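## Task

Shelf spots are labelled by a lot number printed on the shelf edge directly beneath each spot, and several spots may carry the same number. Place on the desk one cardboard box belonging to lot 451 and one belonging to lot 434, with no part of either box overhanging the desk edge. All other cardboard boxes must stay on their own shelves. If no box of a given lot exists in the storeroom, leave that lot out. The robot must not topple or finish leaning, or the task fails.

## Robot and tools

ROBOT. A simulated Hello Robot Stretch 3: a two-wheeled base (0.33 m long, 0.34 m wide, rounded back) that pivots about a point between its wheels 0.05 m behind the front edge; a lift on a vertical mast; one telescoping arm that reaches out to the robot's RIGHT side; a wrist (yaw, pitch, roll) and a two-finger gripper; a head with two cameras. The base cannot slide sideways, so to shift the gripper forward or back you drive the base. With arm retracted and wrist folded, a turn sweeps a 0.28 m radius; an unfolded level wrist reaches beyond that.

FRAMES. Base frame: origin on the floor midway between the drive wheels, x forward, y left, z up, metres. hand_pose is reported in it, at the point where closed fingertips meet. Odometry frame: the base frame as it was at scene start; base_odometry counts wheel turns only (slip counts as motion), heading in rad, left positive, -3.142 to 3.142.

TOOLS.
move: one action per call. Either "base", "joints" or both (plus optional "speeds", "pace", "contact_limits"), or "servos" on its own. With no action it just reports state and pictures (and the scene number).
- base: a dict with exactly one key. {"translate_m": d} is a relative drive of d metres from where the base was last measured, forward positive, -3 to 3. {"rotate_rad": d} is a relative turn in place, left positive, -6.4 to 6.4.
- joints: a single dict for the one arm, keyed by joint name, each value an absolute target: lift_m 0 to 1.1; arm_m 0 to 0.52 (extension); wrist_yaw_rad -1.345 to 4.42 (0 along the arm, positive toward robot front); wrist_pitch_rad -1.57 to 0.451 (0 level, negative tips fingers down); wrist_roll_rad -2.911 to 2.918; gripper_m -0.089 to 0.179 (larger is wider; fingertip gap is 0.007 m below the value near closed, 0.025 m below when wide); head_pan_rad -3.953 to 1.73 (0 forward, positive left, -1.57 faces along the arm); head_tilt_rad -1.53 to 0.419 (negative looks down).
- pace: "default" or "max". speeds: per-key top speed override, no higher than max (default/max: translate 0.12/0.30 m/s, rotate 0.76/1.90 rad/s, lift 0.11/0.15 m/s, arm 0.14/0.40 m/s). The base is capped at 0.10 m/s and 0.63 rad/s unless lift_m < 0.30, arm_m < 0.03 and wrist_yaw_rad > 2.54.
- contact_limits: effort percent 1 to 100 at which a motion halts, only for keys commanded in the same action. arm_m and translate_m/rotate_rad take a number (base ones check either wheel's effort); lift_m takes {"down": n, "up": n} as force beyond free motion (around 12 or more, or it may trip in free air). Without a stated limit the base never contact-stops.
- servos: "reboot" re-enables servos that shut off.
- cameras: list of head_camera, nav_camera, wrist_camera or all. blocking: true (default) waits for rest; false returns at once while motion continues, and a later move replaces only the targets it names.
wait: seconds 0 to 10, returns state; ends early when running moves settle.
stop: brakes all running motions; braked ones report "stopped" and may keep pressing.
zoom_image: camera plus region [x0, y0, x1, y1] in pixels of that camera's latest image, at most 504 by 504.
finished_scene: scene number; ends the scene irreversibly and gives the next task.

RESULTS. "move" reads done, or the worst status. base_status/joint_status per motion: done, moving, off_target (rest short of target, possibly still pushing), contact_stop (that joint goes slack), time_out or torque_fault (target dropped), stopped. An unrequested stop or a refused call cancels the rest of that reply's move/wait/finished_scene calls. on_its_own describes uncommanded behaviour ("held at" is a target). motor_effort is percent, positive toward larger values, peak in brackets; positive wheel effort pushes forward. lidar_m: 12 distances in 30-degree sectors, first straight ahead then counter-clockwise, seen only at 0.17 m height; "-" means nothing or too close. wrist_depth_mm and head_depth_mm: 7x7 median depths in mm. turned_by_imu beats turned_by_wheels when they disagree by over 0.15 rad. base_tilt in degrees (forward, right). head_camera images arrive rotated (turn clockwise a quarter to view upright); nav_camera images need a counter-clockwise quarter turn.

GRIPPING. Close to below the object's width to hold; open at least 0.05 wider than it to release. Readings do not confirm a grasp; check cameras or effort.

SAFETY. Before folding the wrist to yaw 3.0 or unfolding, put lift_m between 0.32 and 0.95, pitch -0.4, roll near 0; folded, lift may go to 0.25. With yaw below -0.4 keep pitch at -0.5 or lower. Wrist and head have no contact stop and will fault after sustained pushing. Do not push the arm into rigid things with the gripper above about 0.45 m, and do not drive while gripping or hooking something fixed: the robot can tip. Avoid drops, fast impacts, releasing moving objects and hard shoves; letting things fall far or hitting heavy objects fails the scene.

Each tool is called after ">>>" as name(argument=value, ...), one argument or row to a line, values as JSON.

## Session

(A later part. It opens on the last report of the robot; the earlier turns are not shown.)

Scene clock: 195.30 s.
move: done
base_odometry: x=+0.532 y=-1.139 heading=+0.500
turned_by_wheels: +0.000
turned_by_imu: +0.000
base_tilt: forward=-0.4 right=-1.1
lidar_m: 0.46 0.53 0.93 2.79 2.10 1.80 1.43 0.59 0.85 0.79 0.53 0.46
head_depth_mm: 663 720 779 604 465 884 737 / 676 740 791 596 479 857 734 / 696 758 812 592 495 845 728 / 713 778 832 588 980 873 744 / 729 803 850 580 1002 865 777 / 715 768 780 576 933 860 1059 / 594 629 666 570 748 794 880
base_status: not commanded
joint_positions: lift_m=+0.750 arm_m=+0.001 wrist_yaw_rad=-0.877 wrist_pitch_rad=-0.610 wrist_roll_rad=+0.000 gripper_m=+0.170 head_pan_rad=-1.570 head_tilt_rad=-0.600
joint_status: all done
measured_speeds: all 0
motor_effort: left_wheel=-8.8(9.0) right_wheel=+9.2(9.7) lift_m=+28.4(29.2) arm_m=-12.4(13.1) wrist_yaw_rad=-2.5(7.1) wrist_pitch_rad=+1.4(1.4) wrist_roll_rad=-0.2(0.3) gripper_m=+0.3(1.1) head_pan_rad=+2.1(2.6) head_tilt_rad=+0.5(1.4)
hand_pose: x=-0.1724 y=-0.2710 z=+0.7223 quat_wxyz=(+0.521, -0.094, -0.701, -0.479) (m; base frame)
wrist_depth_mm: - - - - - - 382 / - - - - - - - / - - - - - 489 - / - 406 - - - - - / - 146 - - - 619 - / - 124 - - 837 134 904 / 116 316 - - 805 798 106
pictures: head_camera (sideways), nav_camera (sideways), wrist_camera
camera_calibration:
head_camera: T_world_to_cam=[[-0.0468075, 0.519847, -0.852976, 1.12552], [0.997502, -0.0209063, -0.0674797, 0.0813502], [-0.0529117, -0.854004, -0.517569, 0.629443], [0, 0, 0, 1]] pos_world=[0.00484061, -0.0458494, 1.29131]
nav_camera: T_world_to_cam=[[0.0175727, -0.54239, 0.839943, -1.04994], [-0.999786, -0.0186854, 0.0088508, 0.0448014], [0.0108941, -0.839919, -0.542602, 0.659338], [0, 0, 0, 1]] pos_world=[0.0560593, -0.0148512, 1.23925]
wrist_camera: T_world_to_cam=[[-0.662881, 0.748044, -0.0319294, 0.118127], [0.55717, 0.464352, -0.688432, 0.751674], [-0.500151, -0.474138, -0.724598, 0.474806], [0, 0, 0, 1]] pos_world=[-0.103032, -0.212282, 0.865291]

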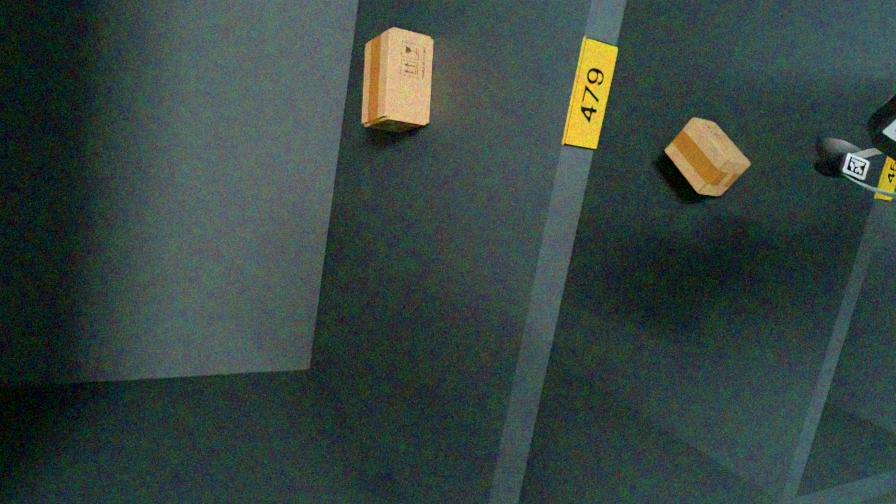

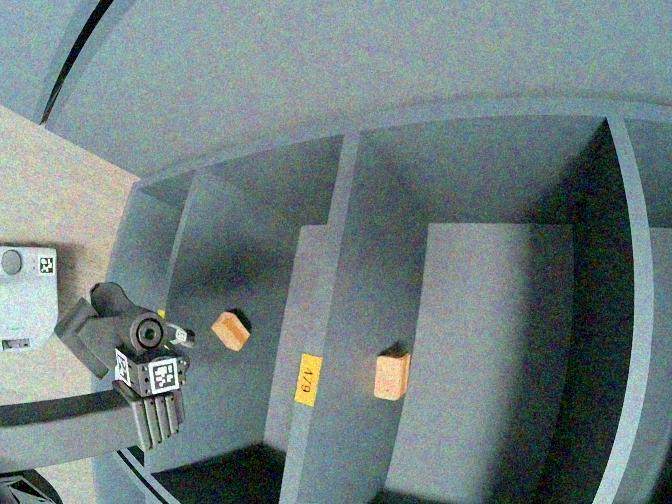

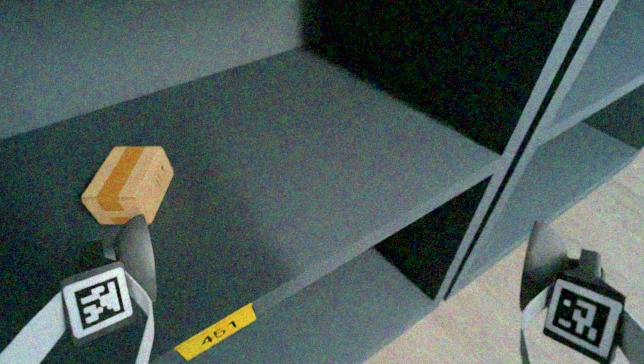

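>>> move(
  joints={"lift_m": 0.69},
  base={"translate_m": 0.013},
)

>>> move(
  joints={"arm_m": 0.325},
  cameras=["head_camera","wrist_camera"],
)

Scene clock: 211.80 s.
move: done
base_odometry: x=+0.543 y=-1.133 heading=+0.500
turned_by_wheels: +0.000
turned_by_imu: +0.000
base_tilt: forward=-0.3 right=-1.3
lidar_m: 0.45 0.52 0.90 2.80 2.13 1.82 1.44 0.61 0.85 0.77 0.52 0.45
head_depth_mm: 665 725 784 605 466 887 737 / 680 741 796 596 481 856 733 / 698 764 815 591 493 846 727 / 715 785 831 585 984 870 745 / 734 809 857 581 1007 866 777 / 699 746 757 575 912 860 1025 / 577 607 643 570 723 788 863
base_status: done
joint_positions: lift_m=+0.690 arm_m=+0.001 wrist_yaw_rad=-0.877 wrist_pitch_rad=-0.610 wrist_roll_rad=+0.000 gripper_m=+0.170 head_pan_rad=-1.570 head_tilt_rad=-0.600
joint_status: all done
measured_speeds: all 0
motor_effort: left_wheel=+2.7(6.3) right_wheel=+8.9(12.1) lift_m=+24.8(26.8) arm_m=-11.9(12.6) wrist_yaw_rad=-2.7(5.1) wrist_pitch_rad=+1.5(1.5) wrist_roll_rad=+0.1(0.3) gripper_m=+0.6(1.1) head_pan_rad=+1.6(2.5) head_tilt_rad=+0.2(0.9)
hand_pose: x=-0.1723 y=-0.2708 z=+0.6621 quat_wxyz=(+0.520, -0.094, -0.701, -0.479) (m; base frame)
wrist_depth_mm: - - - - - - 388 / - - - - - - - / - 374 - - - 468 - / - 370 - - - 578 - / - 146 320 332 822 629 947 / 292 141 305 - 793 780 841 / 255 274 - - 754 747 106
pictures: none

Scene clock: 215.40 s.
move: done
base_odometry: x=+0.543 y=-1.133 heading=+0.500
turned_by_wheels: +0.000
turned_by_imu: +0.000
base_tilt: forward=-0.4 right=-1.3
lidar_m: 0.45 0.52 0.90 2.80 2.13 1.82 1.45 0.60 0.85 0.77 0.52 0.45
head_depth_mm: 663 721 783 604 465 887 737 / 679 743 798 598 481 476 382 / 695 762 815 593 494 677 729 / 713 782 833 586 554 593 746 / 735 808 855 580 1001 864 773 / 696 744 757 576 917 859 1025 / 575 607 642 569 721 789 863
base_status: not commanded
joint_positions: lift_m=+0.690 arm_m=+0.325 wrist_yaw_rad=-0.877 wrist_pitch_rad=-0.611 wrist_roll_rad=+0.000 gripper_m=+0.170 head_pan_rad=-1.570 head_tilt_rad=-0.600
joint_status: all done
measured_speeds: all 0
motor_effort: left_wheel=+2.6(3.1) right_wheel=+8.2(9.7) lift_m=+27.1(31.2) arm_m=+13.7(15.3) wrist_yaw_rad=-2.8(4.3) wrist_pitch_rad=+1.5(1.6) wrist_roll_rad=+0.0(0.4) gripper_m=+0.3(1.1) head_pan_rad=+1.6(2.3) head_tilt_rad=-0.8(1.2)
hand_pose: x=-0.1723 y=-0.5952 z=+0.6620 quat_wxyz=(+0.520, -0.094, -0.701, -0.479) (m; base frame)
wrist_depth_mm: 248 275 314 - - 507 - / 266 298 329 - - - - / 288 321 - - - - - / 310 343 - - - - - / 325 147 317 317 323 313 316 / 289 141 291 240 286 279 283 / 255 260 262 213 253 252 108
pictures: head_camera (sideways), wrist_camera
camera_calibration:
head_camera: T_world_to_cam=[[-0.0468075, 0.519847, -0.852976, 1.12552], [0.997502, -0.0209063, -0.0674797, 0.0813502], [-0.0529117, -0.854004, -0.517569, 0.629443], [0, 0, 0, 1]] pos_world=[0.00484061, -0.0458494, 1.29131]
wrist_camera: T_world_to_cam=[[-0.662477, 0.748401, -0.0319552, 0.359053], [0.557979, 0.464556, -0.687639, 0.860445], [-0.499785, -0.473375, -0.725349, 0.278546], [0, 0, 0, 1]] pos_world=[-0.103033, -0.536583, 0.805192]

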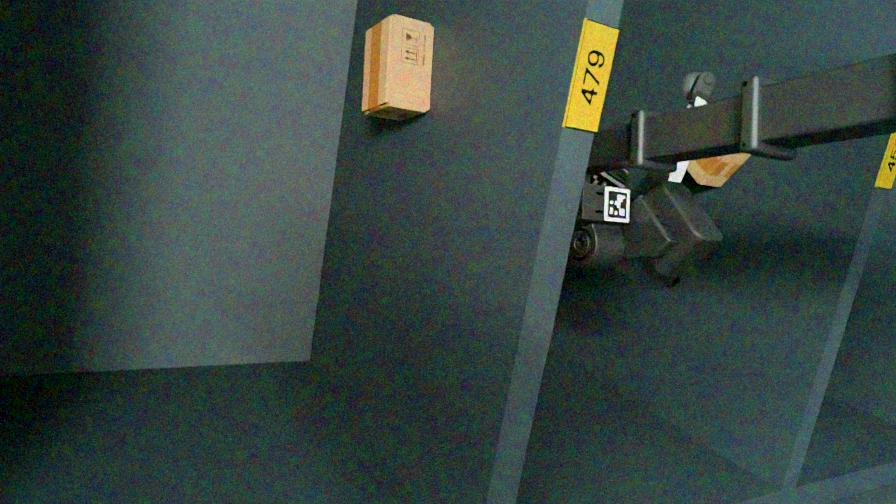

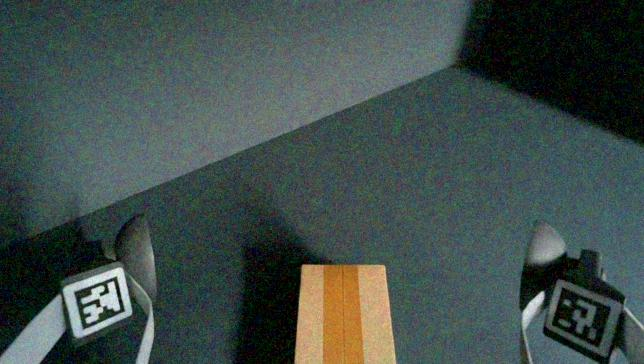

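>>> move(
  joints={"lift_m": 0.594},
  speeds={"lift_m": 0.05},
  contact_limits={"lift_m": {"down": 15}},
  cameras=["wrist_camera"],
)

Scene clock: 233.13 s.
move: done
base_odometry: x=+0.543 y=-1.133 heading=+0.500
turned_by_wheels: +0.000
turned_by_imu: +0.000
base_tilt: forward=-0.3 right=-1.2
lidar_m: 0.45 0.52 0.90 2.80 2.13 1.82 1.45 0.61 0.86 0.77 0.52 0.45
head_depth_mm: 665 723 783 603 465 886 738 / 682 743 794 596 481 855 684 / 699 761 817 591 494 594 696 / 715 783 831 588 979 607 742 / 733 806 855 580 1006 864 775 / 699 747 756 575 916 856 1026 / 575 607 644 571 722 789 863
base_status: not commanded
joint_positions: lift_m=+0.594 arm_m=+0.325 wrist_yaw_rad=-0.877 wrist_pitch_rad=-0.611 wrist_roll_rad=+0.000 gripper_m=+0.170 head_pan_rad=-1.570 head_tilt_rad=-0.600
joint_status: all done
measured_speeds: all 0
motor_effort: left_wheel=+2.7(3.2) right_wheel=+7.8(9.4) lift_m=+23.2(25.9) arm_m=+11.0(14.1) wrist_yaw_rad=-2.5(4.7) wrist_pitch_rad=+1.5(1.6) wrist_roll_rad=-0.2(0.3) gripper_m=+1.0(1.2) head_pan_rad=+0.7(1.5) head_tilt_rad=-1.6(2.4)
contact_limits: lift_m down 15 (down: maximum 72; up: maximum 65)
hand_pose: x=-0.1723 y=-0.5952 z=+0.5660 quat_wxyz=(+0.520, -0.094, -0.701, -0.479) (m; base frame)
wrist_depth_mm: 247 275 311 - - - - / 266 297 325 320 316 313 312 / 278 284 281 277 275 273 269 / 246 245 241 170 230 236 233 / 213 213 211 153 198 207 205 / 122 141 188 136 133 184 182 / 164 165 166 122 124 163 106
pictures: wrist_camera
camera_calibration:
wrist_camera: T_world_to_cam=[[-0.662477, 0.748401, -0.0319552, 0.355985], [0.557979, 0.464556, -0.687639, 0.794431], [-0.499785, -0.473375, -0.725349, 0.208912], [0, 0, 0, 1]] pos_world=[-0.103033, -0.536583, 0.709192]

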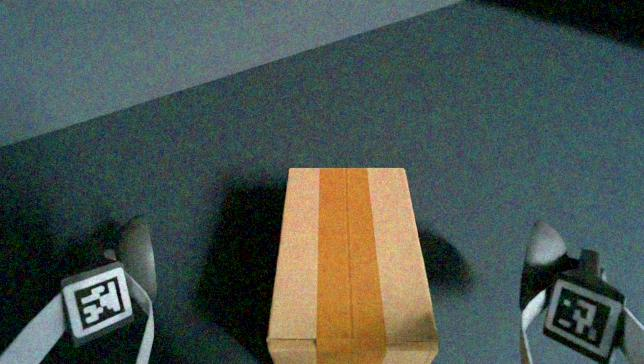

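>>> move(
  joints={"gripper_m": 0.045},
  cameras=["wrist_camera"],
)

>>> move(
  joints={"lift_m": 0.69},
  speeds={"lift_m": 0.05},
  cameras=["wrist_camera"],
)

Scene clock: 245.60 s.
move: done
base_odometry: x=+0.543 y=-1.133 heading=+0.500
turned_by_wheels: +0.000
turned_by_imu: +0.000
base_tilt: forward=-0.3 right=-1.1
lidar_m: 0.45 0.52 0.90 2.80 2.12 1.81 1.44 0.61 0.85 0.77 0.52 0.45
head_depth_mm: 664 723 783 603 465 886 736 / 680 743 796 599 480 859 687 / 697 762 819 591 494 594 696 / 717 782 828 586 978 609 744 / 735 807 856 579 1007 862 775 / 697 746 759 576 913 860 1023 / 575 607 644 569 723 788 865
base_status: not commanded
joint_positions: lift_m=+0.594 arm_m=+0.325 wrist_yaw_rad=-0.880 wrist_pitch_rad=-0.605 wrist_roll_rad=+0.000 gripper_m=+0.045 head_pan_rad=-1.570 head_tilt_rad=-0.600
joint_status: all done
measured_speeds: all 0
motor_effort: left_wheel=+2.9(3.0) right_wheel=+9.1(9.3) lift_m=+23.6(23.9) arm_m=+6.5(8.7) wrist_yaw_rad=-1.5(4.2) wrist_pitch_rad=+0.4(1.6) wrist_roll_rad=+0.0(0.3) gripper_m=-7.8(82.8) head_pan_rad=+0.5(1.0) head_tilt_rad=-2.9(3.2)
contact_limits: lift_m down 15 (down: maximum 72; up: maximum 65)
hand_pose: x=-0.1733 y=-0.5955 z=+0.5672 quat_wxyz=(+0.521, -0.096, -0.700, -0.478) (m; base frame)
wrist_depth_mm: 247 274 312 - - - - / 266 297 330 325 323 317 313 / 280 289 284 281 279 276 274 / 248 246 245 172 239 239 235 / 216 216 162 155 154 213 206 / 192 191 130 138 128 185 184 / 173 102 164 124 130 164 167
pictures: wrist_camera
camera_calibration:
wrist_camera: T_world_to_cam=[[-0.660975, 0.749734, -0.0317855, 0.356482], [0.555905, 0.460761, -0.691859, 0.795703], [-0.504065, -0.474972, -0.721332, 0.205098], [0, 0, 0, 1]] pos_world=[-0.103327, -0.53648, 0.709789]

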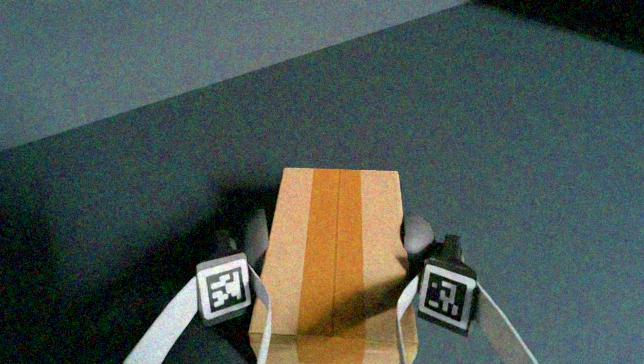

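Scene clock: 248.07 s.
move: done
base_odometry: x=+0.543 y=-1.133 heading=+0.500
turned_by_wheels: +0.000
turned_by_imu: +0.000
base_tilt: forward=-0.2 right=-1.2
lidar_m: 0.45 0.52 0.90 2.79 2.12 1.82 1.44 0.61 0.85 0.77 0.52 0.45
head_depth_mm: 663 723 781 602 465 888 737 / 680 743 795 598 481 476 381 / 697 762 814 591 494 786 730 / 714 784 831 585 553 595 746 / 734 808 858 580 1009 865 775 / 697 745 757 574 914 858 1023 / 576 608 643 569 725 789 866
base_status: not commanded
joint_positions: lift_m=+0.690 arm_m=+0.325 wrist_yaw_rad=-0.880 wrist_pitch_rad=-0.617 wrist_roll_rad=+0.000 gripper_m=+0.045 head_pan_rad=-1.570 head_tilt_rad=-0.600
joint_status: all done
measured_speeds: all 0
motor_effort: left_wheel=+2.5(3.2) right_wheel=+8.7(9.4) lift_m=+32.0(34.7) arm_m=+5.7(7.2) wrist_yaw_rad=-0.6(2.4) wrist_pitch_rad=+2.8(2.9) wrist_roll_rad=+0.1(0.3) gripper_m=-6.2(8.5) head_pan_rad=+0.5(0.8) head_tilt_rad=-3.8(3.9)
hand_pose: x=-0.1717 y=-0.5941 z=+0.6607 quat_wxyz=(+0.518, -0.092, -0.701, -0.482) (m; base frame)
wrist_depth_mm: 248 274 314 - - 516 - / 266 299 331 - - - - / 289 321 - - - - - / 314 350 - 166 - - - / 325 320 154 154 150 316 314 / 294 292 129 139 128 283 281 / 264 100 251 126 125 247 255
pictures: wrist_camera
camera_calibration:
wrist_camera: T_world_to_cam=[[-0.660653, 0.750001, -0.0322028, 0.360052], [0.562509, 0.466178, -0.682834, 0.857304], [-0.497114, -0.46923, -0.729864, 0.284305], [0, 0, 0, 1]] pos_world=[-0.10304, -0.536291, 0.804495]

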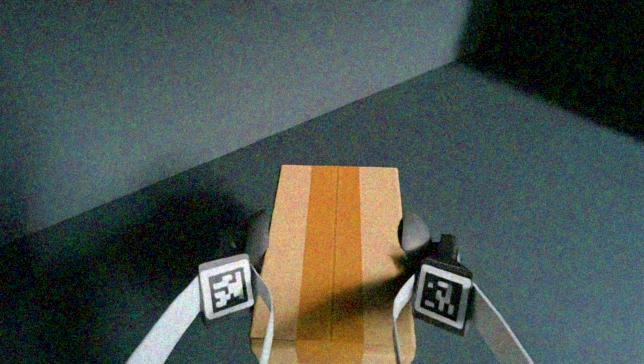

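>>> move(
  joints={"arm_m": 0.0},
)

>>> move(
  base={"rotate_rad": -1.46},
  speeds={"rotate_rad": 0.4},
)

>>> move(
  base={"translate_m": -1.3},
  joints={"lift_m": 0.85},
)

>>> move(
  base={"rotate_rad": -0.44},
  joints={"wrist_yaw_rad": 0},
  cameras=["all"],
)

Scene clock: 284.57 s.
move: done
base_odometry: x=+0.543 y=-1.133 heading=+0.500
turned_by_wheels: +0.000
turned_by_imu: +0.000
base_tilt: forward=-0.2 right=-1.2
lidar_m: 0.45 0.52 0.90 2.80 2.12 1.82 1.44 0.61 0.85 0.77 0.52 0.45
head_depth_mm: 665 723 781 604 465 885 737 / 681 745 794 598 480 881 733 / 696 763 817 592 495 872 727 / 713 783 834 586 983 868 743 / 734 805 855 581 1010 868 776 / 696 746 758 574 914 861 1027 / 576 608 643 570 724 789 868
base_status: not commanded
joint_positions: lift_m=+0.690 arm_m=+0.001 wrist_yaw_rad=-0.880 wrist_pitch_rad=-0.618 wrist_roll_rad=+0.000 gripper_m=+0.045 head_pan_rad=-1.570 head_tilt_rad=-0.600
joint_status: all done
measured_speeds: all 0
motor_effort: left_wheel=+2.5(3.1) right_wheel=+8.4(9.2) lift_m=+30.7(32.2) arm_m=-13.2(14.4) wrist_yaw_rad=-0.6(2.1) wrist_pitch_rad=+2.8(2.9) wrist_roll_rad=-0.1(0.3) gripper_m=-6.9(7.5) head_pan_rad=-0.5(0.9) head_tilt_rad=-4.0(4.7)
hand_pose: x=-0.1717 y=-0.2697 z=+0.6606 quat_wxyz=(+0.518, -0.092, -0.701, -0.482) (m; base frame)
wrist_depth_mm: - - - - - - 395 / - - - - - 451 - / - - - - - 497 - / - - - 166 173 591 - / 323 322 154 154 147 891 915 / 295 293 129 139 128 839 837 / 265 100 126 126 126 739 747
pictures: none

Scene clock: 289.03 s.
move: done
base_odometry: x=+0.543 y=-1.133 heading=-0.960
turned_by_wheels: -1.460
turned_by_imu: -1.436
base_tilt: forward=-0.3 right=-1.2
lidar_m: 0.63 0.49 0.45 0.46 0.56 1.17 2.04 1.83 1.81 0.67 0.60 0.85
head_depth_mm: 1452 1567 1720 1910 1869 1503 1248 / 1523 1652 1820 1991 1871 1488 1241 / 1211 1354 1839 2059 1840 1481 1229 / 1233 1329 1487 1529 1737 1467 1231 / 1282 1371 1015 1437 1164 1393 1219 / 1263 1328 805 1254 825 906 1052 / 504 536 574 628 720 815 1046
base_status: done
joint_positions: lift_m=+0.690 arm_m=+0.001 wrist_yaw_rad=-0.880 wrist_pitch_rad=-0.618 wrist_roll_rad=+0.000 gripper_m=+0.045 head_pan_rad=-1.570 head_tilt_rad=-0.600
joint_status: not commanded
measured_speeds: all 0
motor_effort: left_wheel=+8.4(11.9) right_wheel=-10.0(13.2) lift_m=+29.8(31.1) arm_m=-12.1(13.6) wrist_yaw_rad=-0.8(3.1) wrist_pitch_rad=+2.9(3.0) wrist_roll_rad=-0.3(0.3) gripper_m=-6.6(7.2) head_pan_rad=-0.3(1.4) head_tilt_rad=-5.1(5.8)
hand_pose: x=-0.1716 y=-0.2696 z=+0.6606 quat_wxyz=(+0.518, -0.092, -0.701, -0.482) (m; base frame)
wrist_depth_mm: - - - - - - - / - - - - - - - / - - - - - - - / - - - 170 - - - / 970 950 156 154 153 948 935 / 862 875 129 139 129 833 850 / - 100 129 126 125 739 757
pictures: none

Scene clock: 303.17 s.
move: done
base_odometry: x=-0.203 y=-0.068 heading=-0.960
turned_by_wheels: +0.000
turned_by_imu: -0.001
base_tilt: forward=-0.3 right=-1.3
lidar_m: 1.55 1.02 0.93 0.94 1.17 2.67 1.52 0.84 0.90 1.36 1.68 1.60
head_depth_mm: 1077 1160 1269 1136 841 1369 1334 / 1116 1217 1326 1190 838 1330 - / 1153 1257 1382 1543 1666 1467 1297 / 1185 1299 1427 1606 1756 1473 1263 / 1231 1349 1510 1695 1818 1462 1223 / 1288 1412 1585 1797 1813 1465 1213 / 1352 1491 1673 1886 1784 1451 1212
base_status: done
joint_positions: lift_m=+0.850 arm_m=+0.001 wrist_yaw_rad=-0.880 wrist_pitch_rad=-0.618 wrist_roll_rad=+0.000 gripper_m=+0.045 head_pan_rad=-1.570 head_tilt_rad=-0.600
joint_status: all done
measured_speeds: all 0
motor_effort: left_wheel=-5.8(9.8) right_wheel=-5.0(15.1) lift_m=+30.4(34.7) arm_m=+4.9(11.9) wrist_yaw_rad=-1.9(2.6) wrist_pitch_rad=+2.8(3.1) wrist_roll_rad=-0.2(0.3) gripper_m=-6.4(7.3) head_pan_rad=-1.9(2.7) head_tilt_rad=-5.5(6.2)
hand_pose: x=-0.1716 y=-0.2696 z=+0.8205 quat_wxyz=(+0.518, -0.092, -0.701, -0.482) (m; base frame)
wrist_depth_mm: - - - - - - - / - - - - - - - / - - - - - - - / - - - 170 - - - / - - 156 154 153 - - / - - 129 139 128 - - / 963 110 129 126 125 870 888
pictures: none

Scene clock: 304.97 s.
move: done
base_odometry: x=-0.203 y=-0.068 heading=-1.399
turned_by_wheels: -0.440
turned_by_imu: -0.433
base_tilt: forward=-0.4 right=-1.2
lidar_m: 1.59 1.40 0.99 0.93 0.96 1.26 2.68 1.52 0.84 0.90 1.38 1.80
head_depth_mm: 1128 1237 1384 1140 842 1449 1312 / 1125 1235 1378 1124 836 1446 - / 1117 1233 1371 1112 827 1478 458 / 1114 1220 1361 1105 825 1339 316 / 1106 1210 1351 1089 818 1420 1191 / 1100 1205 1336 1488 1614 1449 1217 / 1088 1203 1326 1479 1647 1447 1211
base_status: done
joint_positions: lift_m=+0.850 arm_m=+0.001 wrist_yaw_rad=-0.003 wrist_pitch_rad=-0.618 wrist_roll_rad=+0.000 gripper_m=+0.045 head_pan_rad=-1.570 head_tilt_rad=-0.600
joint_status: all done
measured_speeds: all 0
motor_effort: left_wheel=+8.0(11.9) right_wheel=-10.4(13.8) lift_m=+29.7(30.8) arm_m=+6.5(7.4) wrist_yaw_rad=+1.2(5.2) wrist_pitch_rad=+2.9(3.1) wrist_roll_rad=+0.0(0.5) gripper_m=-6.5(7.0) head_pan_rad=-2.1(2.8) head_tilt_rad=-4.6(5.9)
hand_pose: x=-0.0222 y=-0.3403 z=+0.8205 quat_wxyz=(+0.673, +0.214, -0.673, -0.217) (m; base frame)
wrist_depth_mm: - - - - - - - / - - - - - - - / - - - - - - - / - - - 169 - - - / - - 155 154 153 - - / - - 130 139 128 - - / 959 109 129 126 125 887 898
pictures: head_camera (sideways), nav_camera (sideways), wrist_camera
camera_calibration:
head_camera: T_world_to_cam=[[-0.0467872, 0.520272, -0.852718, 1.1252], [0.997502, -0.0208849, -0.0674739, 0.0813436], [-0.0529137, -0.853745, -0.517995, 0.630007], [0, 0, 0, 1]] pos_world=[0.00484067, -0.0458474, 1.29131]
nav_camera: T_world_to_cam=[[0.0175715, -0.542764, 0.839702, -1.04965], [-0.999786, -0.0186888, 0.00884141, 0.0448131], [0.0108943, -0.839678, -0.542976, 0.659805], [0, 0, 0, 1]] pos_world=[0.0560593, -0.0148496, 1.23925]
wrist_camera: T_world_to_cam=[[-0.999098, -0.0276583, -0.0322199, 0.00147159], [0.00174568, 0.731382, -0.681966, 0.841006], [0.042427, -0.681407, -0.730674, 0.534727], [0, 0, 0, 1]] pos_world=[-0.0226848, -0.250689, 0.964296]

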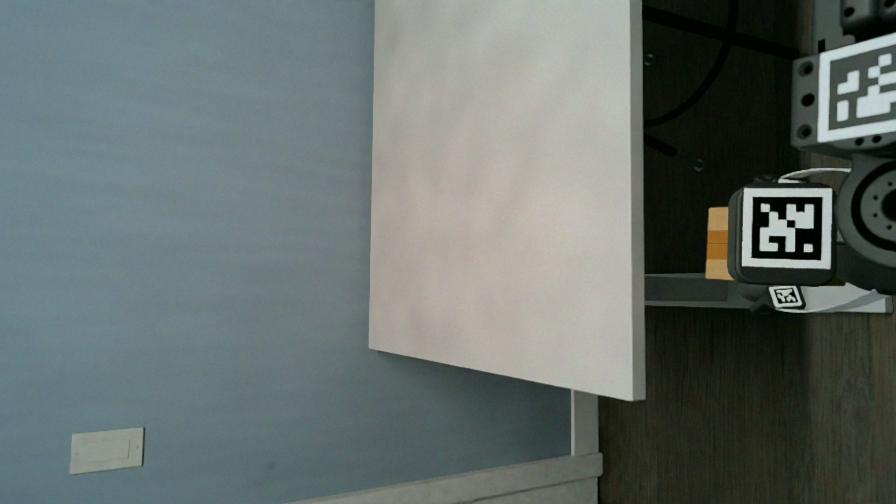

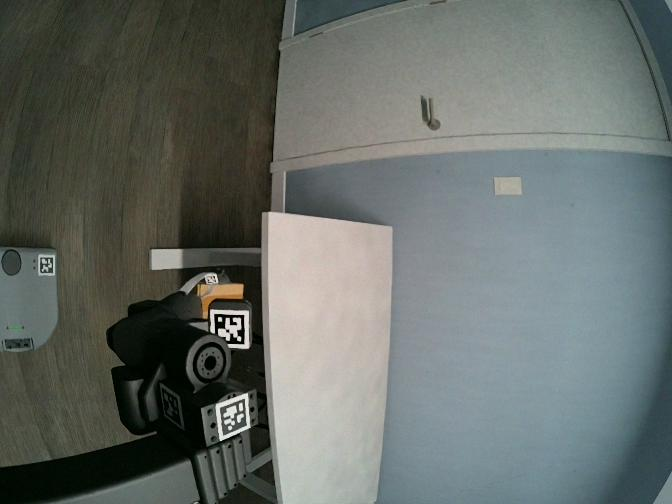

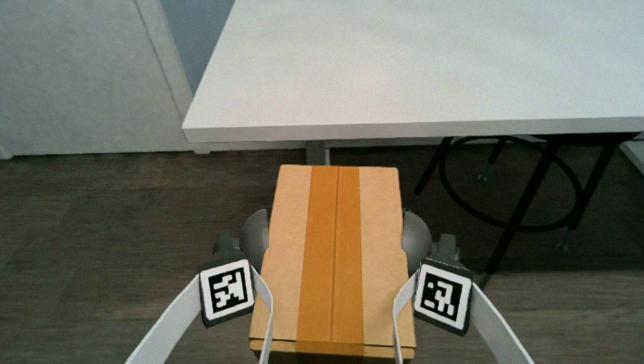

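>>> move(
  base={"translate_m": -0.1},
)

>>> move(
  joints={"arm_m": 0.45},
)

>>> move(
  joints={"lift_m": 0.765},
  speeds={"lift_m": 0.03},
  contact_limits={"lift_m": {"down": 14}},
  cameras=["all"],
)

Scene clock: 315.90 s.
move: done
base_odometry: x=-0.220 y=+0.030 heading=-1.399
turned_by_wheels: +0.000
turned_by_imu: +0.000
base_tilt: forward=-0.2 right=-1.2
lidar_m: 1.69 1.39 0.98 0.93 0.95 1.26 2.58 1.45 0.79 0.91 1.39 1.81
head_depth_mm: 1134 1249 1390 1129 842 1456 1342 / 1126 1238 1373 1121 835 1452 - / 1117 1235 1374 1108 830 1449 459 / 1116 1223 1363 1100 822 1472 316 / 1110 1219 1343 1089 816 1371 1169 / 1104 1206 1342 1080 812 1452 1215 / 1098 1207 1336 1501 1604 1446 1214
base_status: done
joint_positions: lift_m=+0.850 arm_m=+0.001 wrist_yaw_rad=-0.003 wrist_pitch_rad=-0.618 wrist_roll_rad=+0.000 gripper_m=+0.045 head_pan_rad=-1.570 head_tilt_rad=-0.600
joint_status: not commanded
measured_speeds: all 0
motor_effort: left_wheel=-0.6(8.0) right_wheel=-11.1(15.2) lift_m=+30.2(30.5) arm_m=+8.9(9.6) wrist_yaw_rad=+1.7(3.5) wrist_pitch_rad=+2.9(3.1) wrist_roll_rad=+0.2(0.3) gripper_m=-6.2(7.1) head_pan_rad=-2.7(3.3) head_tilt_rad=-3.7(4.7)
hand_pose: x=-0.0221 y=-0.3403 z=+0.8205 quat_wxyz=(+0.674, +0.214, -0.673, -0.216) (m; base frame)
wrist_depth_mm: - - - - - - - / - - - - - - - / - - - - - - - / - - - 170 - - - / - - 156 154 152 - - / - - 130 139 128 - - / 936 110 129 126 125 889 899
pictures: none

Scene clock: 320.40 s.
move: done
base_odometry: x=-0.220 y=+0.030 heading=-1.399
turned_by_wheels: +0.000
turned_by_imu: +0.000
base_tilt: forward=-0.3 right=-1.3
lidar_m: 1.69 1.39 0.98 0.93 0.95 1.26 2.58 1.45 0.79 0.91 1.39 1.81
head_depth_mm: 1136 1251 1385 1134 372 - - / 1125 1245 1384 470 357 1408 1213 / 1118 1227 1320 589 829 1441 1237 / 1114 1230 1341 690 821 1477 1230 / 1106 1218 1339 1086 818 1370 1204 / 1100 1214 1331 1080 809 1459 1223 / 1093 1202 1340 1490 1607 1440 1215
base_status: not commanded
joint_positions: lift_m=+0.850 arm_m=+0.450 wrist_yaw_rad=-0.003 wrist_pitch_rad=-0.619 wrist_roll_rad=+0.000 gripper_m=+0.045 head_pan_rad=-1.570 head_tilt_rad=-0.600
joint_status: all done
measured_speeds: all 0
motor_effort: left_wheel=-0.3(1.3) right_wheel=-11.0(12.3) lift_m=+29.0(30.2) arm_m=+13.6(15.7) wrist_yaw_rad=+2.0(3.5) wrist_pitch_rad=+3.0(3.1) wrist_roll_rad=-0.2(0.3) gripper_m=-6.4(7.1) head_pan_rad=-2.8(3.6) head_tilt_rad=-3.5(4.9)
hand_pose: x=-0.0221 y=-0.7898 z=+0.8205 quat_wxyz=(+0.673, +0.214, -0.673, -0.216) (m; base frame)
wrist_depth_mm: - - - - - - - / - - - - - - - / 783 - - - - - - / - - - 166 - - - / - - 151 154 147 - - / - - 129 139 128 - - / - 100 127 126 124 105 -
pictures: none

Scene clock: 323.67 s.
move: done
base_odometry: x=-0.220 y=+0.030 heading=-1.399
turned_by_wheels: +0.000
turned_by_imu: +0.000
base_tilt: forward=-0.3 right=-1.4
lidar_m: 1.69 1.39 0.98 0.93 0.95 1.26 2.58 1.45 0.79 0.91 1.39 1.81
head_depth_mm: 1135 1245 1389 1135 842 1457 306 / 1126 1238 1378 1125 472 371 321 / 1121 1233 1386 631 771 1440 1234 / 1118 1232 1360 796 792 1467 1230 / 1112 1218 1361 1092 819 1368 1202 / 1102 1213 1337 1082 812 1450 1226 / 1094 1201 1336 1492 1599 1446 1210
base_status: not commanded
joint_positions: lift_m=+0.765 arm_m=+0.450 wrist_yaw_rad=-0.003 wrist_pitch_rad=-0.538 wrist_roll_rad=+0.000 gripper_m=+0.045 head_pan_rad=-1.570 head_tilt_rad=-0.600
joint_status: all done
measured_speeds: all 0
on_its_own: wrist_pitch_rad is at rest, and its effort (-11.9) is outside its rest range (-8 to +12)
motor_effort: left_wheel=+0.1(1.1) right_wheel=-9.3(12.0) lift_m=+10.9(29.6) arm_m=+10.1(13.6) wrist_yaw_rad=+1.9(3.3) wrist_pitch_rad=-11.9(12.3) wrist_roll_rad=+0.2(0.3) gripper_m=-6.7(7.1) head_pan_rad=-3.4(3.7) head_tilt_rad=-2.4(3.7)
contact_limits: lift_m down 14 (down: maximum 72; up: maximum 65)
hand_pose: x=-0.0221 y=-0.8027 z=+0.7517 quat_wxyz=(+0.682, +0.187, -0.682, -0.189) (m; base frame)
wrist_depth_mm: - - - - - - - / - - - - - - - / - - - - - - - / - - - 172 - - - / - - 153 156 151 - - / - - 130 136 128 - - / - - - 118 120 110 -
pictures: head_camera (sideways), nav_camera (sideways), wrist_camera
camera_calibration:
head_camera: T_world_to_cam=[[-0.0466836, 0.520279, -0.85272, 1.1252], [0.997497, -0.0211106, -0.0674902, 0.0813545], [-0.0531152, -0.853736, -0.517991, 0.630002], [0, 0, 0, 1]] pos_world=[0.00484041, -0.0458475, 1.29131]
nav_camera: T_world_to_cam=[[0.0174628, -0.542767, 0.839702, -1.04964], [-0.99979, -0.0184625, 0.00885829, 0.0447946], [0.010695, -0.83968, -0.542976, 0.659816], [0, 0, 0, 1]] pos_world=[0.0560582, -0.0148491, 1.23925]
wrist_camera: T_world_to_cam=[[-0.999095, -0.0305057, -0.0296568, -0.0176417], [0.00134256, 0.674107, -0.738632, 1.1289], [0.0425243, -0.738003, -0.673456, 0.0809741], [0, 0, 0, 1]] pos_world=[-0.0225847, -0.701778, 0.88785]

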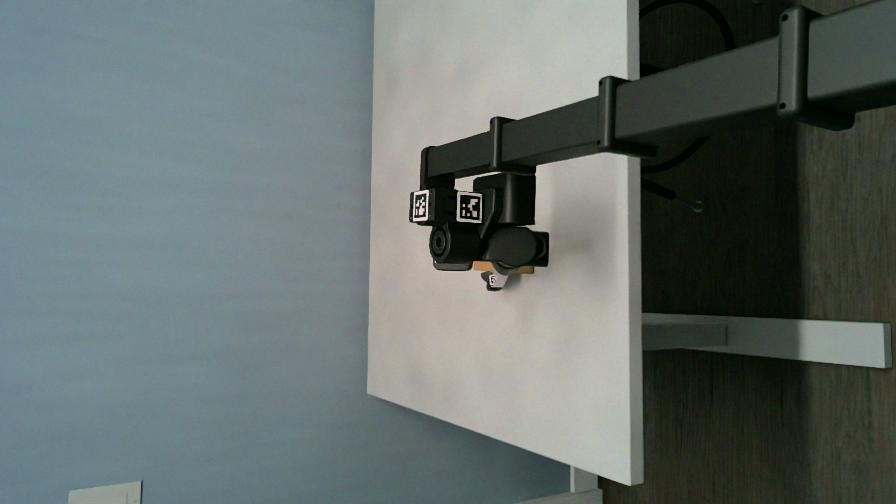

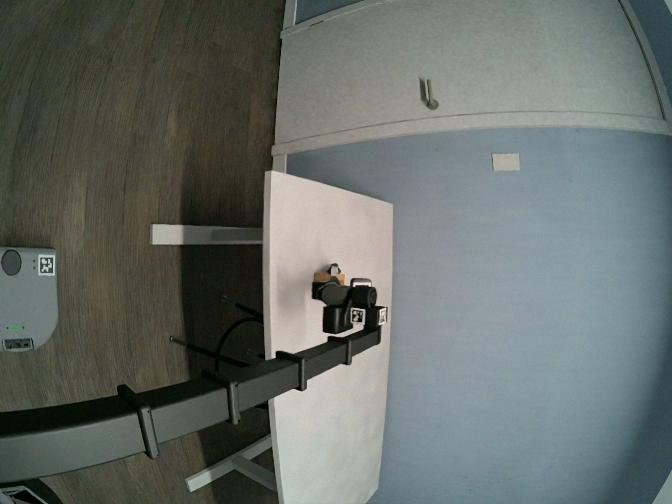

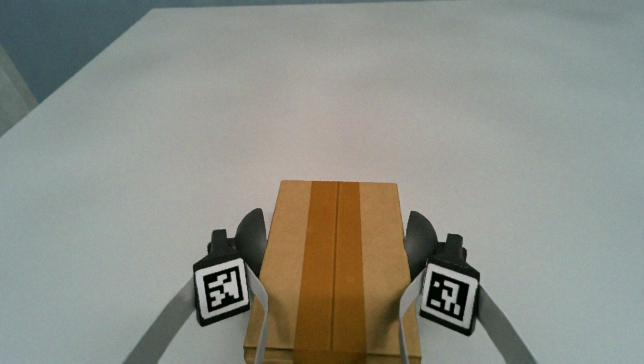

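>>> move(
  joints={"lift_m": 0.772},
)

>>> move(
  joints={"gripper_m": 0.15},
)

>>> move(
  joints={"lift_m": 0.93},
  cameras=["wrist_camera"],
)

>>> move(
  joints={"arm_m": 0.0},
)

>>> move(
  joints={"wrist_yaw_rad": 3.0, "wrist_pitch_rad": -0.4, "gripper_m": 0.04},
)

>>> move(
  base={"rotate_rad": 1.4},
  joints={"lift_m": 0.35},
  cameras=["nav_camera"],
)

>>> move(
  base={"rotate_rad": 1.6},
  joints={"lift_m": 0.28, "head_pan_rad": 0, "head_tilt_rad": -0.25},
  cameras=["nav_camera"],
)

Scene clock: 336.27 s.
move: done
base_odometry: x=-0.220 y=+0.030 heading=-1.399
turned_by_wheels: +0.000
turned_by_imu: +0.000
base_tilt: forward=-0.2 right=-1.2
lidar_m: 1.69 1.39 0.98 0.93 0.95 1.26 2.58 1.45 0.79 0.91 1.39 1.81
head_depth_mm: 1133 1246 1384 1130 841 1417 300 / 1128 1240 1377 1124 445 363 317 / 1122 1234 1368 622 774 1438 1237 / 1111 1221 1352 730 792 1463 1223 / 1107 1216 1347 1090 816 1366 1197 / 1107 1220 1334 1080 812 1455 1211 / 1096 1206 1322 1494 1613 1445 1207
base_status: not commanded
joint_positions: lift_m=+0.772 arm_m=+0.450 wrist_yaw_rad=-0.003 wrist_pitch_rad=-0.555 wrist_roll_rad=+0.000 gripper_m=+0.045 head_pan_rad=-1.570 head_tilt_rad=-0.600
joint_status: all done
measured_speeds: all 0
on_its_own: wrist_pitch_rad is at rest, and its effort (-8.7) is outside its rest range (-8 to +12)
motor_effort: left_wheel=-0.5(0.9) right_wheel=-8.7(9.6) lift_m=+27.1(27.6) arm_m=+6.4(7.3) wrist_yaw_rad=+2.1(2.8) wrist_pitch_rad=-8.7(11.9) wrist_roll_rad=-0.1(0.3) gripper_m=-6.7(7.1) head_pan_rad=-3.0(3.2) head_tilt_rad=-1.6(2.1)
hand_pose: x=-0.0221 y=-0.8000 z=+0.7552 quat_wxyz=(+0.680, +0.193, -0.680, -0.195) (m; base frame)
wrist_depth_mm: - - - - - - - / - - - - - - - / - - - - - - - / - - - 170 - - - / - - 153 155 148 - - / - - 130 137 128 - - / - 94 - 120 123 108 -
pictures: none

Scene clock: 337.83 s.
move: done
base_odometry: x=-0.220 y=+0.030 heading=-1.399
turned_by_wheels: +0.000
turned_by_imu: +0.000
base_tilt: forward=-0.2 right=-1.2
lidar_m: 1.70 1.39 0.98 0.93 0.95 1.26 2.58 1.45 0.79 0.91 1.39 1.81
head_depth_mm: 1132 1245 1389 1133 841 1415 300 / 1130 1239 1384 1122 445 363 317 / 1123 1231 1370 622 771 1442 1237 / 1114 1225 1358 733 790 1475 1230 / 1114 1218 1348 1089 816 1370 1198 / 1101 1214 1332 1079 810 1444 1210 / 1099 1204 1330 1493 1600 1447 1210
base_status: not commanded
joint_positions: lift_m=+0.772 arm_m=+0.450 wrist_yaw_rad=-0.002 wrist_pitch_rad=-0.610 wrist_roll_rad=+0.000 gripper_m=+0.150 head_pan_rad=-1.570 head_tilt_rad=-0.600
joint_status: all done
measured_speeds: all 0
motor_effort: left_wheel=-0.6(1.2) right_wheel=-8.8(9.3) lift_m=+26.6(27.8) arm_m=+4.7(6.6) wrist_yaw_rad=+0.9(2.9) wrist_pitch_rad=+1.2(8.8) wrist_roll_rad=+0.0(0.3) gripper_m=+0.8(81.8) head_pan_rad=-2.8(3.5) head_tilt_rad=-1.5(2.6)
hand_pose: x=-0.0219 y=-0.7912 z=+0.7442 quat_wxyz=(+0.675, +0.212, -0.674, -0.213) (m; base frame)
wrist_depth_mm: - - - - - - - / - - - - - - - / - - - - - - - / - - - 157 157 - - / - 146 - 139 138 140 - / - 125 - 123 122 124 - / - 119 - 128 122 - 111
pictures: none

Scene clock: 340.10 s.
move: done
base_odometry: x=-0.220 y=+0.030 heading=-1.399
turned_by_wheels: +0.000
turned_by_imu: +0.000
base_tilt: forward=-0.2 right=-1.1
lidar_m: 1.69 1.39 0.98 0.93 0.95 1.26 2.58 1.45 0.79 0.91 1.39 1.81
head_depth_mm: 1133 1244 1384 320 - 1462 1248 / 1126 1243 447 355 832 1436 1213 / 1119 1227 538 1056 828 1444 1237 / 1114 1219 565 956 822 1474 1224 / 1106 1214 1347 1082 816 1369 1197 / 1099 1204 1336 1077 811 1452 1213 / 1096 1199 1340 1499 1608 1448 1215
base_status: not commanded
joint_positions: lift_m=+0.930 arm_m=+0.450 wrist_yaw_rad=-0.002 wrist_pitch_rad=-0.610 wrist_roll_rad=+0.000 gripper_m=+0.150 head_pan_rad=-1.570 head_tilt_rad=-0.600
joint_status: all done
measured_speeds: all 0
motor_effort: left_wheel=-0.7(1.1) right_wheel=-8.7(9.5) lift_m=+30.4(33.5) arm_m=+2.2(4.9) wrist_yaw_rad=+2.1(2.8) wrist_pitch_rad=+1.5(1.7) wrist_roll_rad=+0.0(0.3) gripper_m=+0.7(1.1) head_pan_rad=-2.7(3.5) head_tilt_rad=-1.0(2.1)
hand_pose: x=-0.0219 y=-0.7911 z=+0.9021 quat_wxyz=(+0.674, +0.212, -0.674, -0.213) (m; base frame)
wrist_depth_mm: - - - - - - - / - - - - - - - / 798 - - - - - - / - - - - - - - / - 147 - - - 140 - / - 125 - 284 - 124 - / - 119 - 263 - - 111
pictures: wrist_camera
camera_calibration:
wrist_camera: T_world_to_cam=[[-0.999065, -0.0290454, -0.0320195, -0.00934053], [0.000937989, 0.72593, -0.687768, 1.2273], [0.0432204, -0.687155, -0.725224, 0.277702], [0, 0, 0, 1]] pos_world=[-0.0224854, -0.700377, 1.04519]

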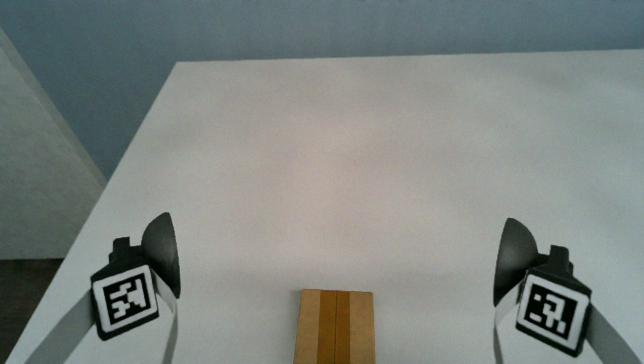

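Scene clock: 344.60 s.
move: done
base_odometry: x=-0.220 y=+0.030 heading=-1.399
turned_by_wheels: +0.000
turned_by_imu: +0.000
base_tilt: forward=-0.4 right=-1.2
lidar_m: 1.69 1.39 0.98 0.93 0.95 1.26 2.58 1.45 0.79 0.91 1.39 1.80
head_depth_mm: 1133 1248 1394 1136 841 - - / 1126 1241 1385 1118 834 - - / 1122 1230 1374 1113 829 - - / 1111 1220 1361 1102 823 - - / 1113 1214 1347 1084 818 1347 1165 / 1099 1213 1340 1085 812 1457 1214 / 1100 1207 1340 1502 1608 1446 1214
base_status: not commanded
joint_positions: lift_m=+0.930 arm_m=+0.001 wrist_yaw_rad=-0.002 wrist_pitch_rad=-0.611 wrist_roll_rad=+0.000 gripper_m=+0.150 head_pan_rad=-1.570 head_tilt_rad=-0.600
joint_status: all done
measured_speeds: all 0
motor_effort: left_wheel=-0.7(1.2) right_wheel=-9.2(9.8) lift_m=+27.8(30.7) arm_m=-12.1(15.3) wrist_yaw_rad=+0.9(2.5) wrist_pitch_rad=+1.5(1.6) wrist_roll_rad=+0.0(0.4) gripper_m=+0.7(1.3) head_pan_rad=-2.3(3.3) head_tilt_rad=+0.8(1.7)
hand_pose: x=-0.0219 y=-0.3417 z=+0.9020 quat_wxyz=(+0.674, +0.212, -0.674, -0.214) (m; base frame)
wrist_depth_mm: - - - - - - - / - - - 557 - - - / - - - - - - - / - - - - - - - / - - - - - - - / - 125 - - - 124 - / 977 - - - - 953 114
pictures: none

Scene clock: 347.10 s.
move: done
base_odometry: x=-0.220 y=+0.030 heading=-1.399
turned_by_wheels: +0.000
turned_by_imu: +0.000
base_tilt: forward=-0.4 right=-1.1
lidar_m: 1.69 1.39 0.98 0.93 0.95 1.26 2.58 1.44 0.79 0.91 1.39 1.80
head_depth_mm: 1137 1254 1385 1137 841 - - / 1124 1243 1376 1123 835 - - / 1121 1229 1369 1107 830 1571 - / 1119 1224 1363 1102 824 1560 - / 1113 1216 1343 1092 815 1510 - / 1107 1212 1340 1077 811 1493 - / 1094 1193 1341 1490 1602 1445 1216
base_status: not commanded
joint_positions: lift_m=+0.930 arm_m=+0.001 wrist_yaw_rad=+2.997 wrist_pitch_rad=-0.421 wrist_roll_rad=+0.000 gripper_m=+0.040 head_pan_rad=-1.570 head_tilt_rad=-0.600
joint_status: all done
measured_speeds: all 0
motor_effort: left_wheel=-0.6(1.1) right_wheel=-9.0(9.3) lift_m=+26.7(28.4) arm_m=-9.7(13.3) wrist_yaw_rad=+3.3(5.2) wrist_pitch_rad=+3.3(6.0) wrist_roll_rad=-0.1(0.3) gripper_m=+0.4(81.3) head_pan_rad=-2.7(3.3) head_tilt_rad=+0.6(1.4)
hand_pose: x=+0.0111 y=+0.0762 z=+0.9421 quat_wxyz=(+0.198, +0.700, +0.097, +0.679) (m; base frame)
wrist_depth_mm: 801 137 - - 920 - - / 885 148 157 - - - - / 959 162 - - - - - / - 187 - - - - - / - - 203 - - - - / - - 127 - 129 - - / - - 264 - - - -
pictures: none

Scene clock: 353.20 s.
move: done
base_odometry: x=-0.220 y=+0.030 heading=+0.000
turned_by_wheels: +1.400
turned_by_imu: +1.378
base_tilt: forward=-0.4 right=-1.2
lidar_m: 0.93 0.93 1.09 2.57 2.58 1.04 0.79 0.91 1.58 1.69 1.78 1.06
head_depth_mm: 1942 2182 2300 2297 1882 1504 1249 / 1779 1826 2007 2201 1881 1490 1237 / 1893 2003 2204 2329 1855 1483 1227 / 1826 1950 2112 2320 1861 1461 1229 / 1771 1909 2082 2284 1824 1458 1226 / 1706 1573 1833 2056 1820 1454 1213 / 1702 1817 1969 2171 1790 1443 1208
base_status: done
joint_positions: lift_m=+0.350 arm_m=+0.001 wrist_yaw_rad=+2.997 wrist_pitch_rad=-0.420 wrist_roll_rad=+0.000 gripper_m=+0.040 head_pan_rad=-1.570 head_tilt_rad=-0.600
joint_status: all done
measured_speeds: all 0
motor_effort: left_wheel=-9.7(12.6) right_wheel=+8.3(12.9) lift_m=+24.6(26.9) arm_m=-11.5(13.1) wrist_yaw_rad=+2.6(3.5) wrist_pitch_rad=+3.2(3.3) wrist_roll_rad=-0.1(0.4) gripper_m=+0.4(0.8) head_pan_rad=-2.0(3.4) head_tilt_rad=+2.2(2.3)
hand_pose: x=+0.0111 y=+0.0763 z=+0.3623 quat_wxyz=(+0.197, +0.700, +0.097, +0.679) (m; base frame)
wrist_depth_mm: - 137 - - - - 833 / - 148 - - - - 909 / - 162 - - - - 970 / 847 187 765 823 819 811 805 / 693 671 203 663 659 671 673 / 596 593 127 569 129 573 575 / 515 526 264 343 493 502 496
pictures: nav_camera (sideways)
camera_calibration:
nav_camera: T_world_to_cam=[[0.0174628, -0.542767, 0.839702, -1.04964], [-0.99979, -0.0184625, 0.00885829, 0.0447946], [0.010695, -0.83968, -0.542976, 0.659816], [0, 0, 0, 1]] pos_world=[0.0560582, -0.0148491, 1.23925]

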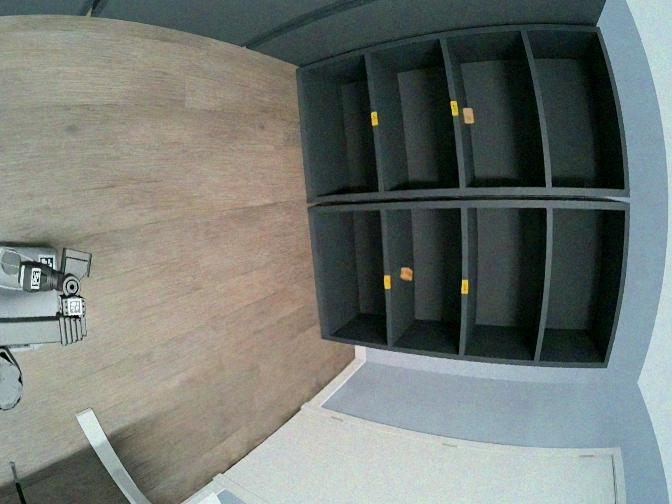

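Scene clock: 356.60 s.
move: done
base_odometry: x=-0.220 y=+0.030 heading=+1.600
turned_by_wheels: +1.600
turned_by_imu: +1.574
base_tilt: forward=-0.5 right=-1.1
lidar_m: 2.57 2.53 0.79 0.79 0.91 1.59 1.70 1.74 1.05 0.93 0.93 1.11
head_depth_mm: 2453 1576 1577 1592 1596 1607 1559 / 2443 2531 2676 2777 2882 2079 1634 / 2382 2471 2592 2688 2805 2163 1623 / 2319 2418 2530 2600 2745 2142 1622 / 2253 2359 2458 2519 2647 2140 1607 / 2205 2295 2391 2494 2559 2120 1605 / 2172 2237 2317 2404 2513 2128 1599
base_status: done
joint_positions: lift_m=+0.280 arm_m=+0.001 wrist_yaw_rad=+2.997 wrist_pitch_rad=-0.420 wrist_roll_rad=+0.000 gripper_m=+0.040 head_pan_rad=+0.001 head_tilt_rad=-0.249
joint_status: all done
measured_speeds: all 0
motor_effort: left_wheel=-8.7(13.3) right_wheel=+7.6(12.1) lift_m=+23.4(25.4) arm_m=-13.4(13.7) wrist_yaw_rad=+1.7(3.9) wrist_pitch_rad=+3.1(3.3) wrist_roll_rad=-0.1(0.3) gripper_m=+0.2(1.0) head_pan_rad=-3.3(5.1) head_tilt_rad=-3.3(8.7)
hand_pose: x=+0.0111 y=+0.0763 z=+0.2923 quat_wxyz=(+0.197, +0.700, +0.097, +0.679) (m; base frame)
wrist_depth_mm: - 138 - - - - - / - 148 - - - - - / 916 162 839 886 875 876 856 / 731 186 655 702 707 698 690 / 595 574 203 561 564 583 569 / 506 508 127 299 129 495 494 / 281 281 256 267 423 432 428
pictures: nav_camera (sideways)
camera_calibration:
nav_camera: T_world_to_cam=[[0.221142, 0.0173289, 0.975088, -1.22758], [0.0149477, -0.999785, 0.0143778, 0.0313786], [0.975127, 0.0113958, -0.221353, 0.235345], [0, 0, 0, 1]] pos_world=[0.0415087, 0.0499625, 1.24864]

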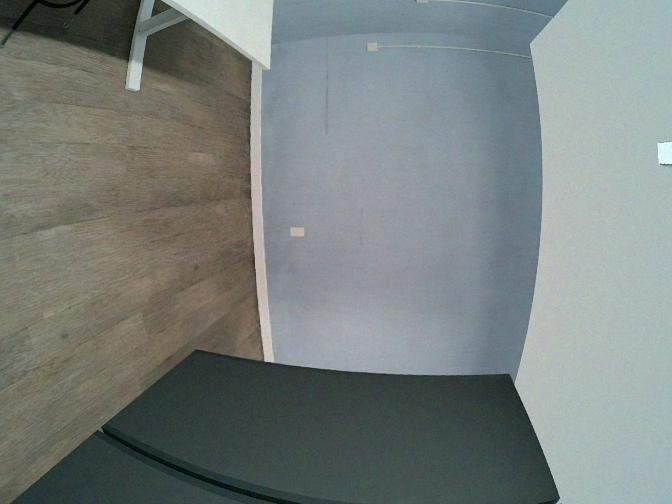

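>>> move(
  base={"translate_m": 2.08},
)

>>> move(
  base={"rotate_rad": -1.4},
  cameras=["nav_camera"],
)

Scene clock: 380.40 s.
move: time_out
base_odometry: x=-0.268 y=+1.676 heading=+1.600
turned_by_wheels: +0.000
turned_by_imu: +0.001
base_tilt: forward=-0.3 right=-1.2
lidar_m: 0.99 0.99 1.17 1.71 1.71 1.52 3.28 1.07 0.65 0.58 1.85 1.11
head_depth_mm: 941 975 1029 1078 1126 1183 1243 / 918 956 999 1042 1095 1145 1204 / 893 930 970 1010 1063 1106 1166 / 871 907 941 986 1023 1080 1128 / 848 883 917 954 998 1047 1091 / 832 861 894 928 969 1010 1055 / 812 839 873 908 940 982 1025
base_status: translate_m time_out (by the wheels' count: +1.6459 of +2.0800)
joint_positions: lift_m=+0.280 arm_m=+0.001 wrist_yaw_rad=+2.997 wrist_pitch_rad=-0.420 wrist_roll_rad=+0.000 gripper_m=+0.040 head_pan_rad=+0.000 head_tilt_rad=-0.250
joint_status: not commanded
measured_speeds: all 0
motor_effort: left_wheel=-0.2(9.8) right_wheel=-0.2(13.9) lift_m=+25.4(25.9) arm_m=-6.0(11.8) wrist_yaw_rad=+2.3(3.6) wrist_pitch_rad=+3.1(3.3) wrist_roll_rad=-0.1(0.4) gripper_m=+0.3(1.0) head_pan_rad=-2.6(4.0) head_tilt_rad=+2.1(3.2)
hand_pose: x=+0.0111 y=+0.0763 z=+0.2923 quat_wxyz=(+0.197, +0.700, +0.097, +0.679) (m; base frame)
wrist_depth_mm: - 137 - - - - - / - 148 - - - - - / 899 162 838 899 889 849 868 / 716 186 655 704 702 691 684 / 603 578 203 565 567 573 572 / 514 506 127 300 129 493 490 / 279 279 257 269 420 433 431
pictures: none

not run: a stop that you did not command came earlier in this reply.

>>> move(
  base={"translate_m": 0.42},
)

>>> move(
  base={"rotate_rad": -1.45},
  cameras=["nav_camera","head_camera"],
)

Scene clock: 389.50 s.
move: done
base_odometry: x=-0.280 y=+2.095 heading=+1.600
turned_by_wheels: +0.000
turned_by_imu: +0.000
base_tilt: forward=-0.3 right=-1.2
lidar_m: 0.58 0.58 0.69 1.26 1.58 1.60 3.68 0.91 0.66 0.96 1.08 0.66
head_depth_mm: 536 556 585 611 640 674 709 / 520 542 567 592 620 650 685 / 507 527 550 575 602 629 662 / 494 513 535 559 583 611 641 / 483 501 521 544 566 592 620 / 472 488 506 529 550 575 601 / 460 476 495 514 535 559 583
base_status: done
joint_positions: lift_m=+0.280 arm_m=+0.001 wrist_yaw_rad=+2.997 wrist_pitch_rad=-0.420 wrist_roll_rad=+0.000 gripper_m=+0.040 head_pan_rad=+0.000 head_tilt_rad=-0.250
joint_status: not commanded
measured_speeds: all 0
motor_effort: left_wheel=+4.7(11.0) right_wheel=+5.7(14.0) lift_m=+26.4(26.9) arm_m=-3.1(5.8) wrist_yaw_rad=+2.1(4.0) wrist_pitch_rad=+3.2(3.3) wrist_roll_rad=+0.0(0.3) gripper_m=+0.2(1.1) head_pan_rad=-2.2(3.2) head_tilt_rad=+5.1(5.6)
hand_pose: x=+0.0110 y=+0.0763 z=+0.2923 quat_wxyz=(+0.197, +0.700, +0.097, +0.679) (m; base frame)
wrist_depth_mm: - 137 - - - - 550 / - 148 - - - - 562 / 922 162 848 886 886 777 574 / 735 186 649 710 705 686 563 / 591 575 204 567 558 572 558 / 509 503 127 299 129 497 491 / 279 280 256 268 424 430 428
pictures: none

Scene clock: 392.70 s.
move: done
base_odometry: x=-0.280 y=+2.095 heading=+0.150
turned_by_wheels: -1.450
turned_by_imu: -1.427
base_tilt: forward=-0.4 right=-1.2
lidar_m: 1.95 0.91 0.62 0.58 0.59 0.76 1.73 1.58 2.14 2.79 0.75 0.66
head_depth_mm: 1776 1840 1920 1968 951 942 943 / 1751 1824 1891 1969 2066 2117 1637 / 1728 1803 1871 1957 2047 2088 1625 / 1715 1780 1872 1904 2025 2077 1626 / 1700 1757 1828 1906 1977 2053 1599 / 1674 1752 1799 1881 1958 2028 1608 / 1665 1730 1791 1855 1927 1981 1599
base_status: done
joint_positions: lift_m=+0.280 arm_m=+0.001 wrist_yaw_rad=+2.997 wrist_pitch_rad=-0.420 wrist_roll_rad=+0.000 gripper_m=+0.040 head_pan_rad=+0.000 head_tilt_rad=-0.250
joint_status: not commanded
measured_speeds: all 0
motor_effort: left_wheel=+7.4(13.1) right_wheel=-10.6(13.0) lift_m=+27.2(27.2) arm_m=-9.5(9.5) wrist_yaw_rad=+2.1(3.3) wrist_pitch_rad=+3.1(3.3) wrist_roll_rad=-0.2(0.3) gripper_m=+0.1(1.2) head_pan_rad=-1.9(3.1) head_tilt_rad=+6.0(6.2)
hand_pose: x=+0.0110 y=+0.0763 z=+0.2923 quat_wxyz=(+0.197, +0.700, +0.097, +0.679) (m; base frame)
wrist_depth_mm: 506 137 557 583 611 621 - / 556 148 601 630 - - - / 602 162 172 - - - 799 / - 179 191 690 699 700 691 / 600 571 203 571 561 584 577 / 512 507 127 298 129 490 491 / 279 278 256 269 421 429 430
pictures: head_camera (sideways), nav_camera (sideways)
camera_calibration:
head_camera: T_world_to_cam=[[-0.19631, -0.0462793, -0.979449, 1.29155], [0.0436493, 0.997483, -0.05588, 0.0721557], [0.97957, -0.0537221, -0.193796, 0.201819], [0, 0, 0, 1]] pos_world=[0.0526992, -0.00136009, 1.30815]
nav_camera: T_world_to_cam=[[0.221967, 0.0170383, 0.974905, -1.22727], [0.0136294, -0.999804, 0.0143703, 0.0313374], [0.974959, 0.0100977, -0.222156, 0.236401], [0, 0, 0, 1]] pos_world=[0.0415043, 0.0498547, 1.24854]

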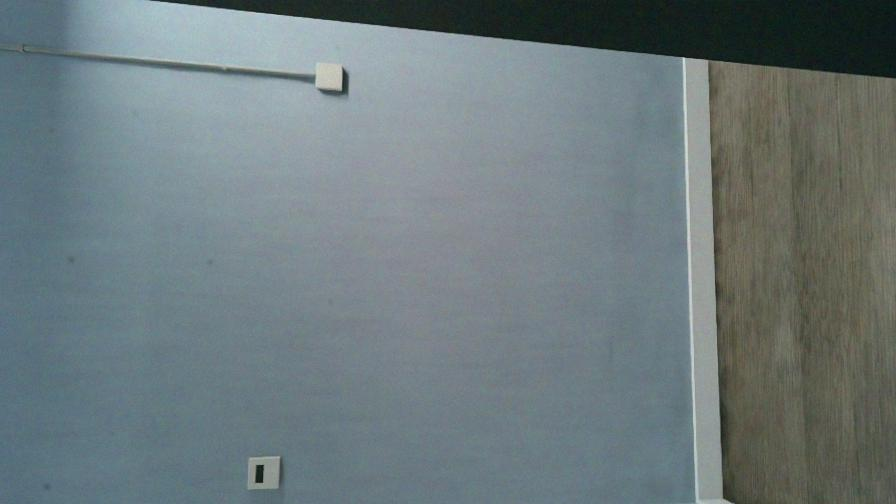

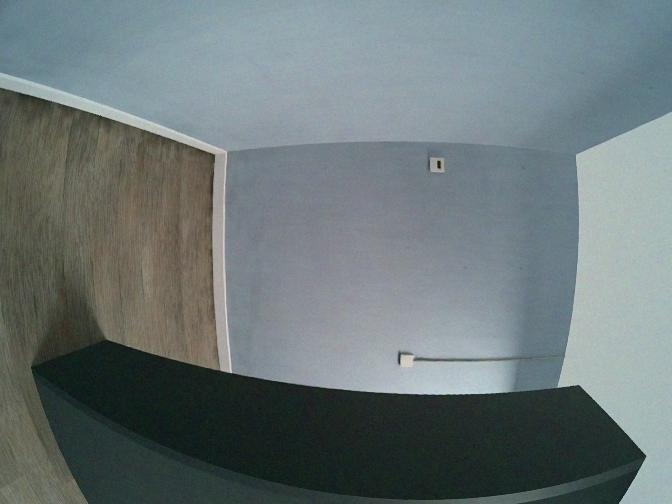

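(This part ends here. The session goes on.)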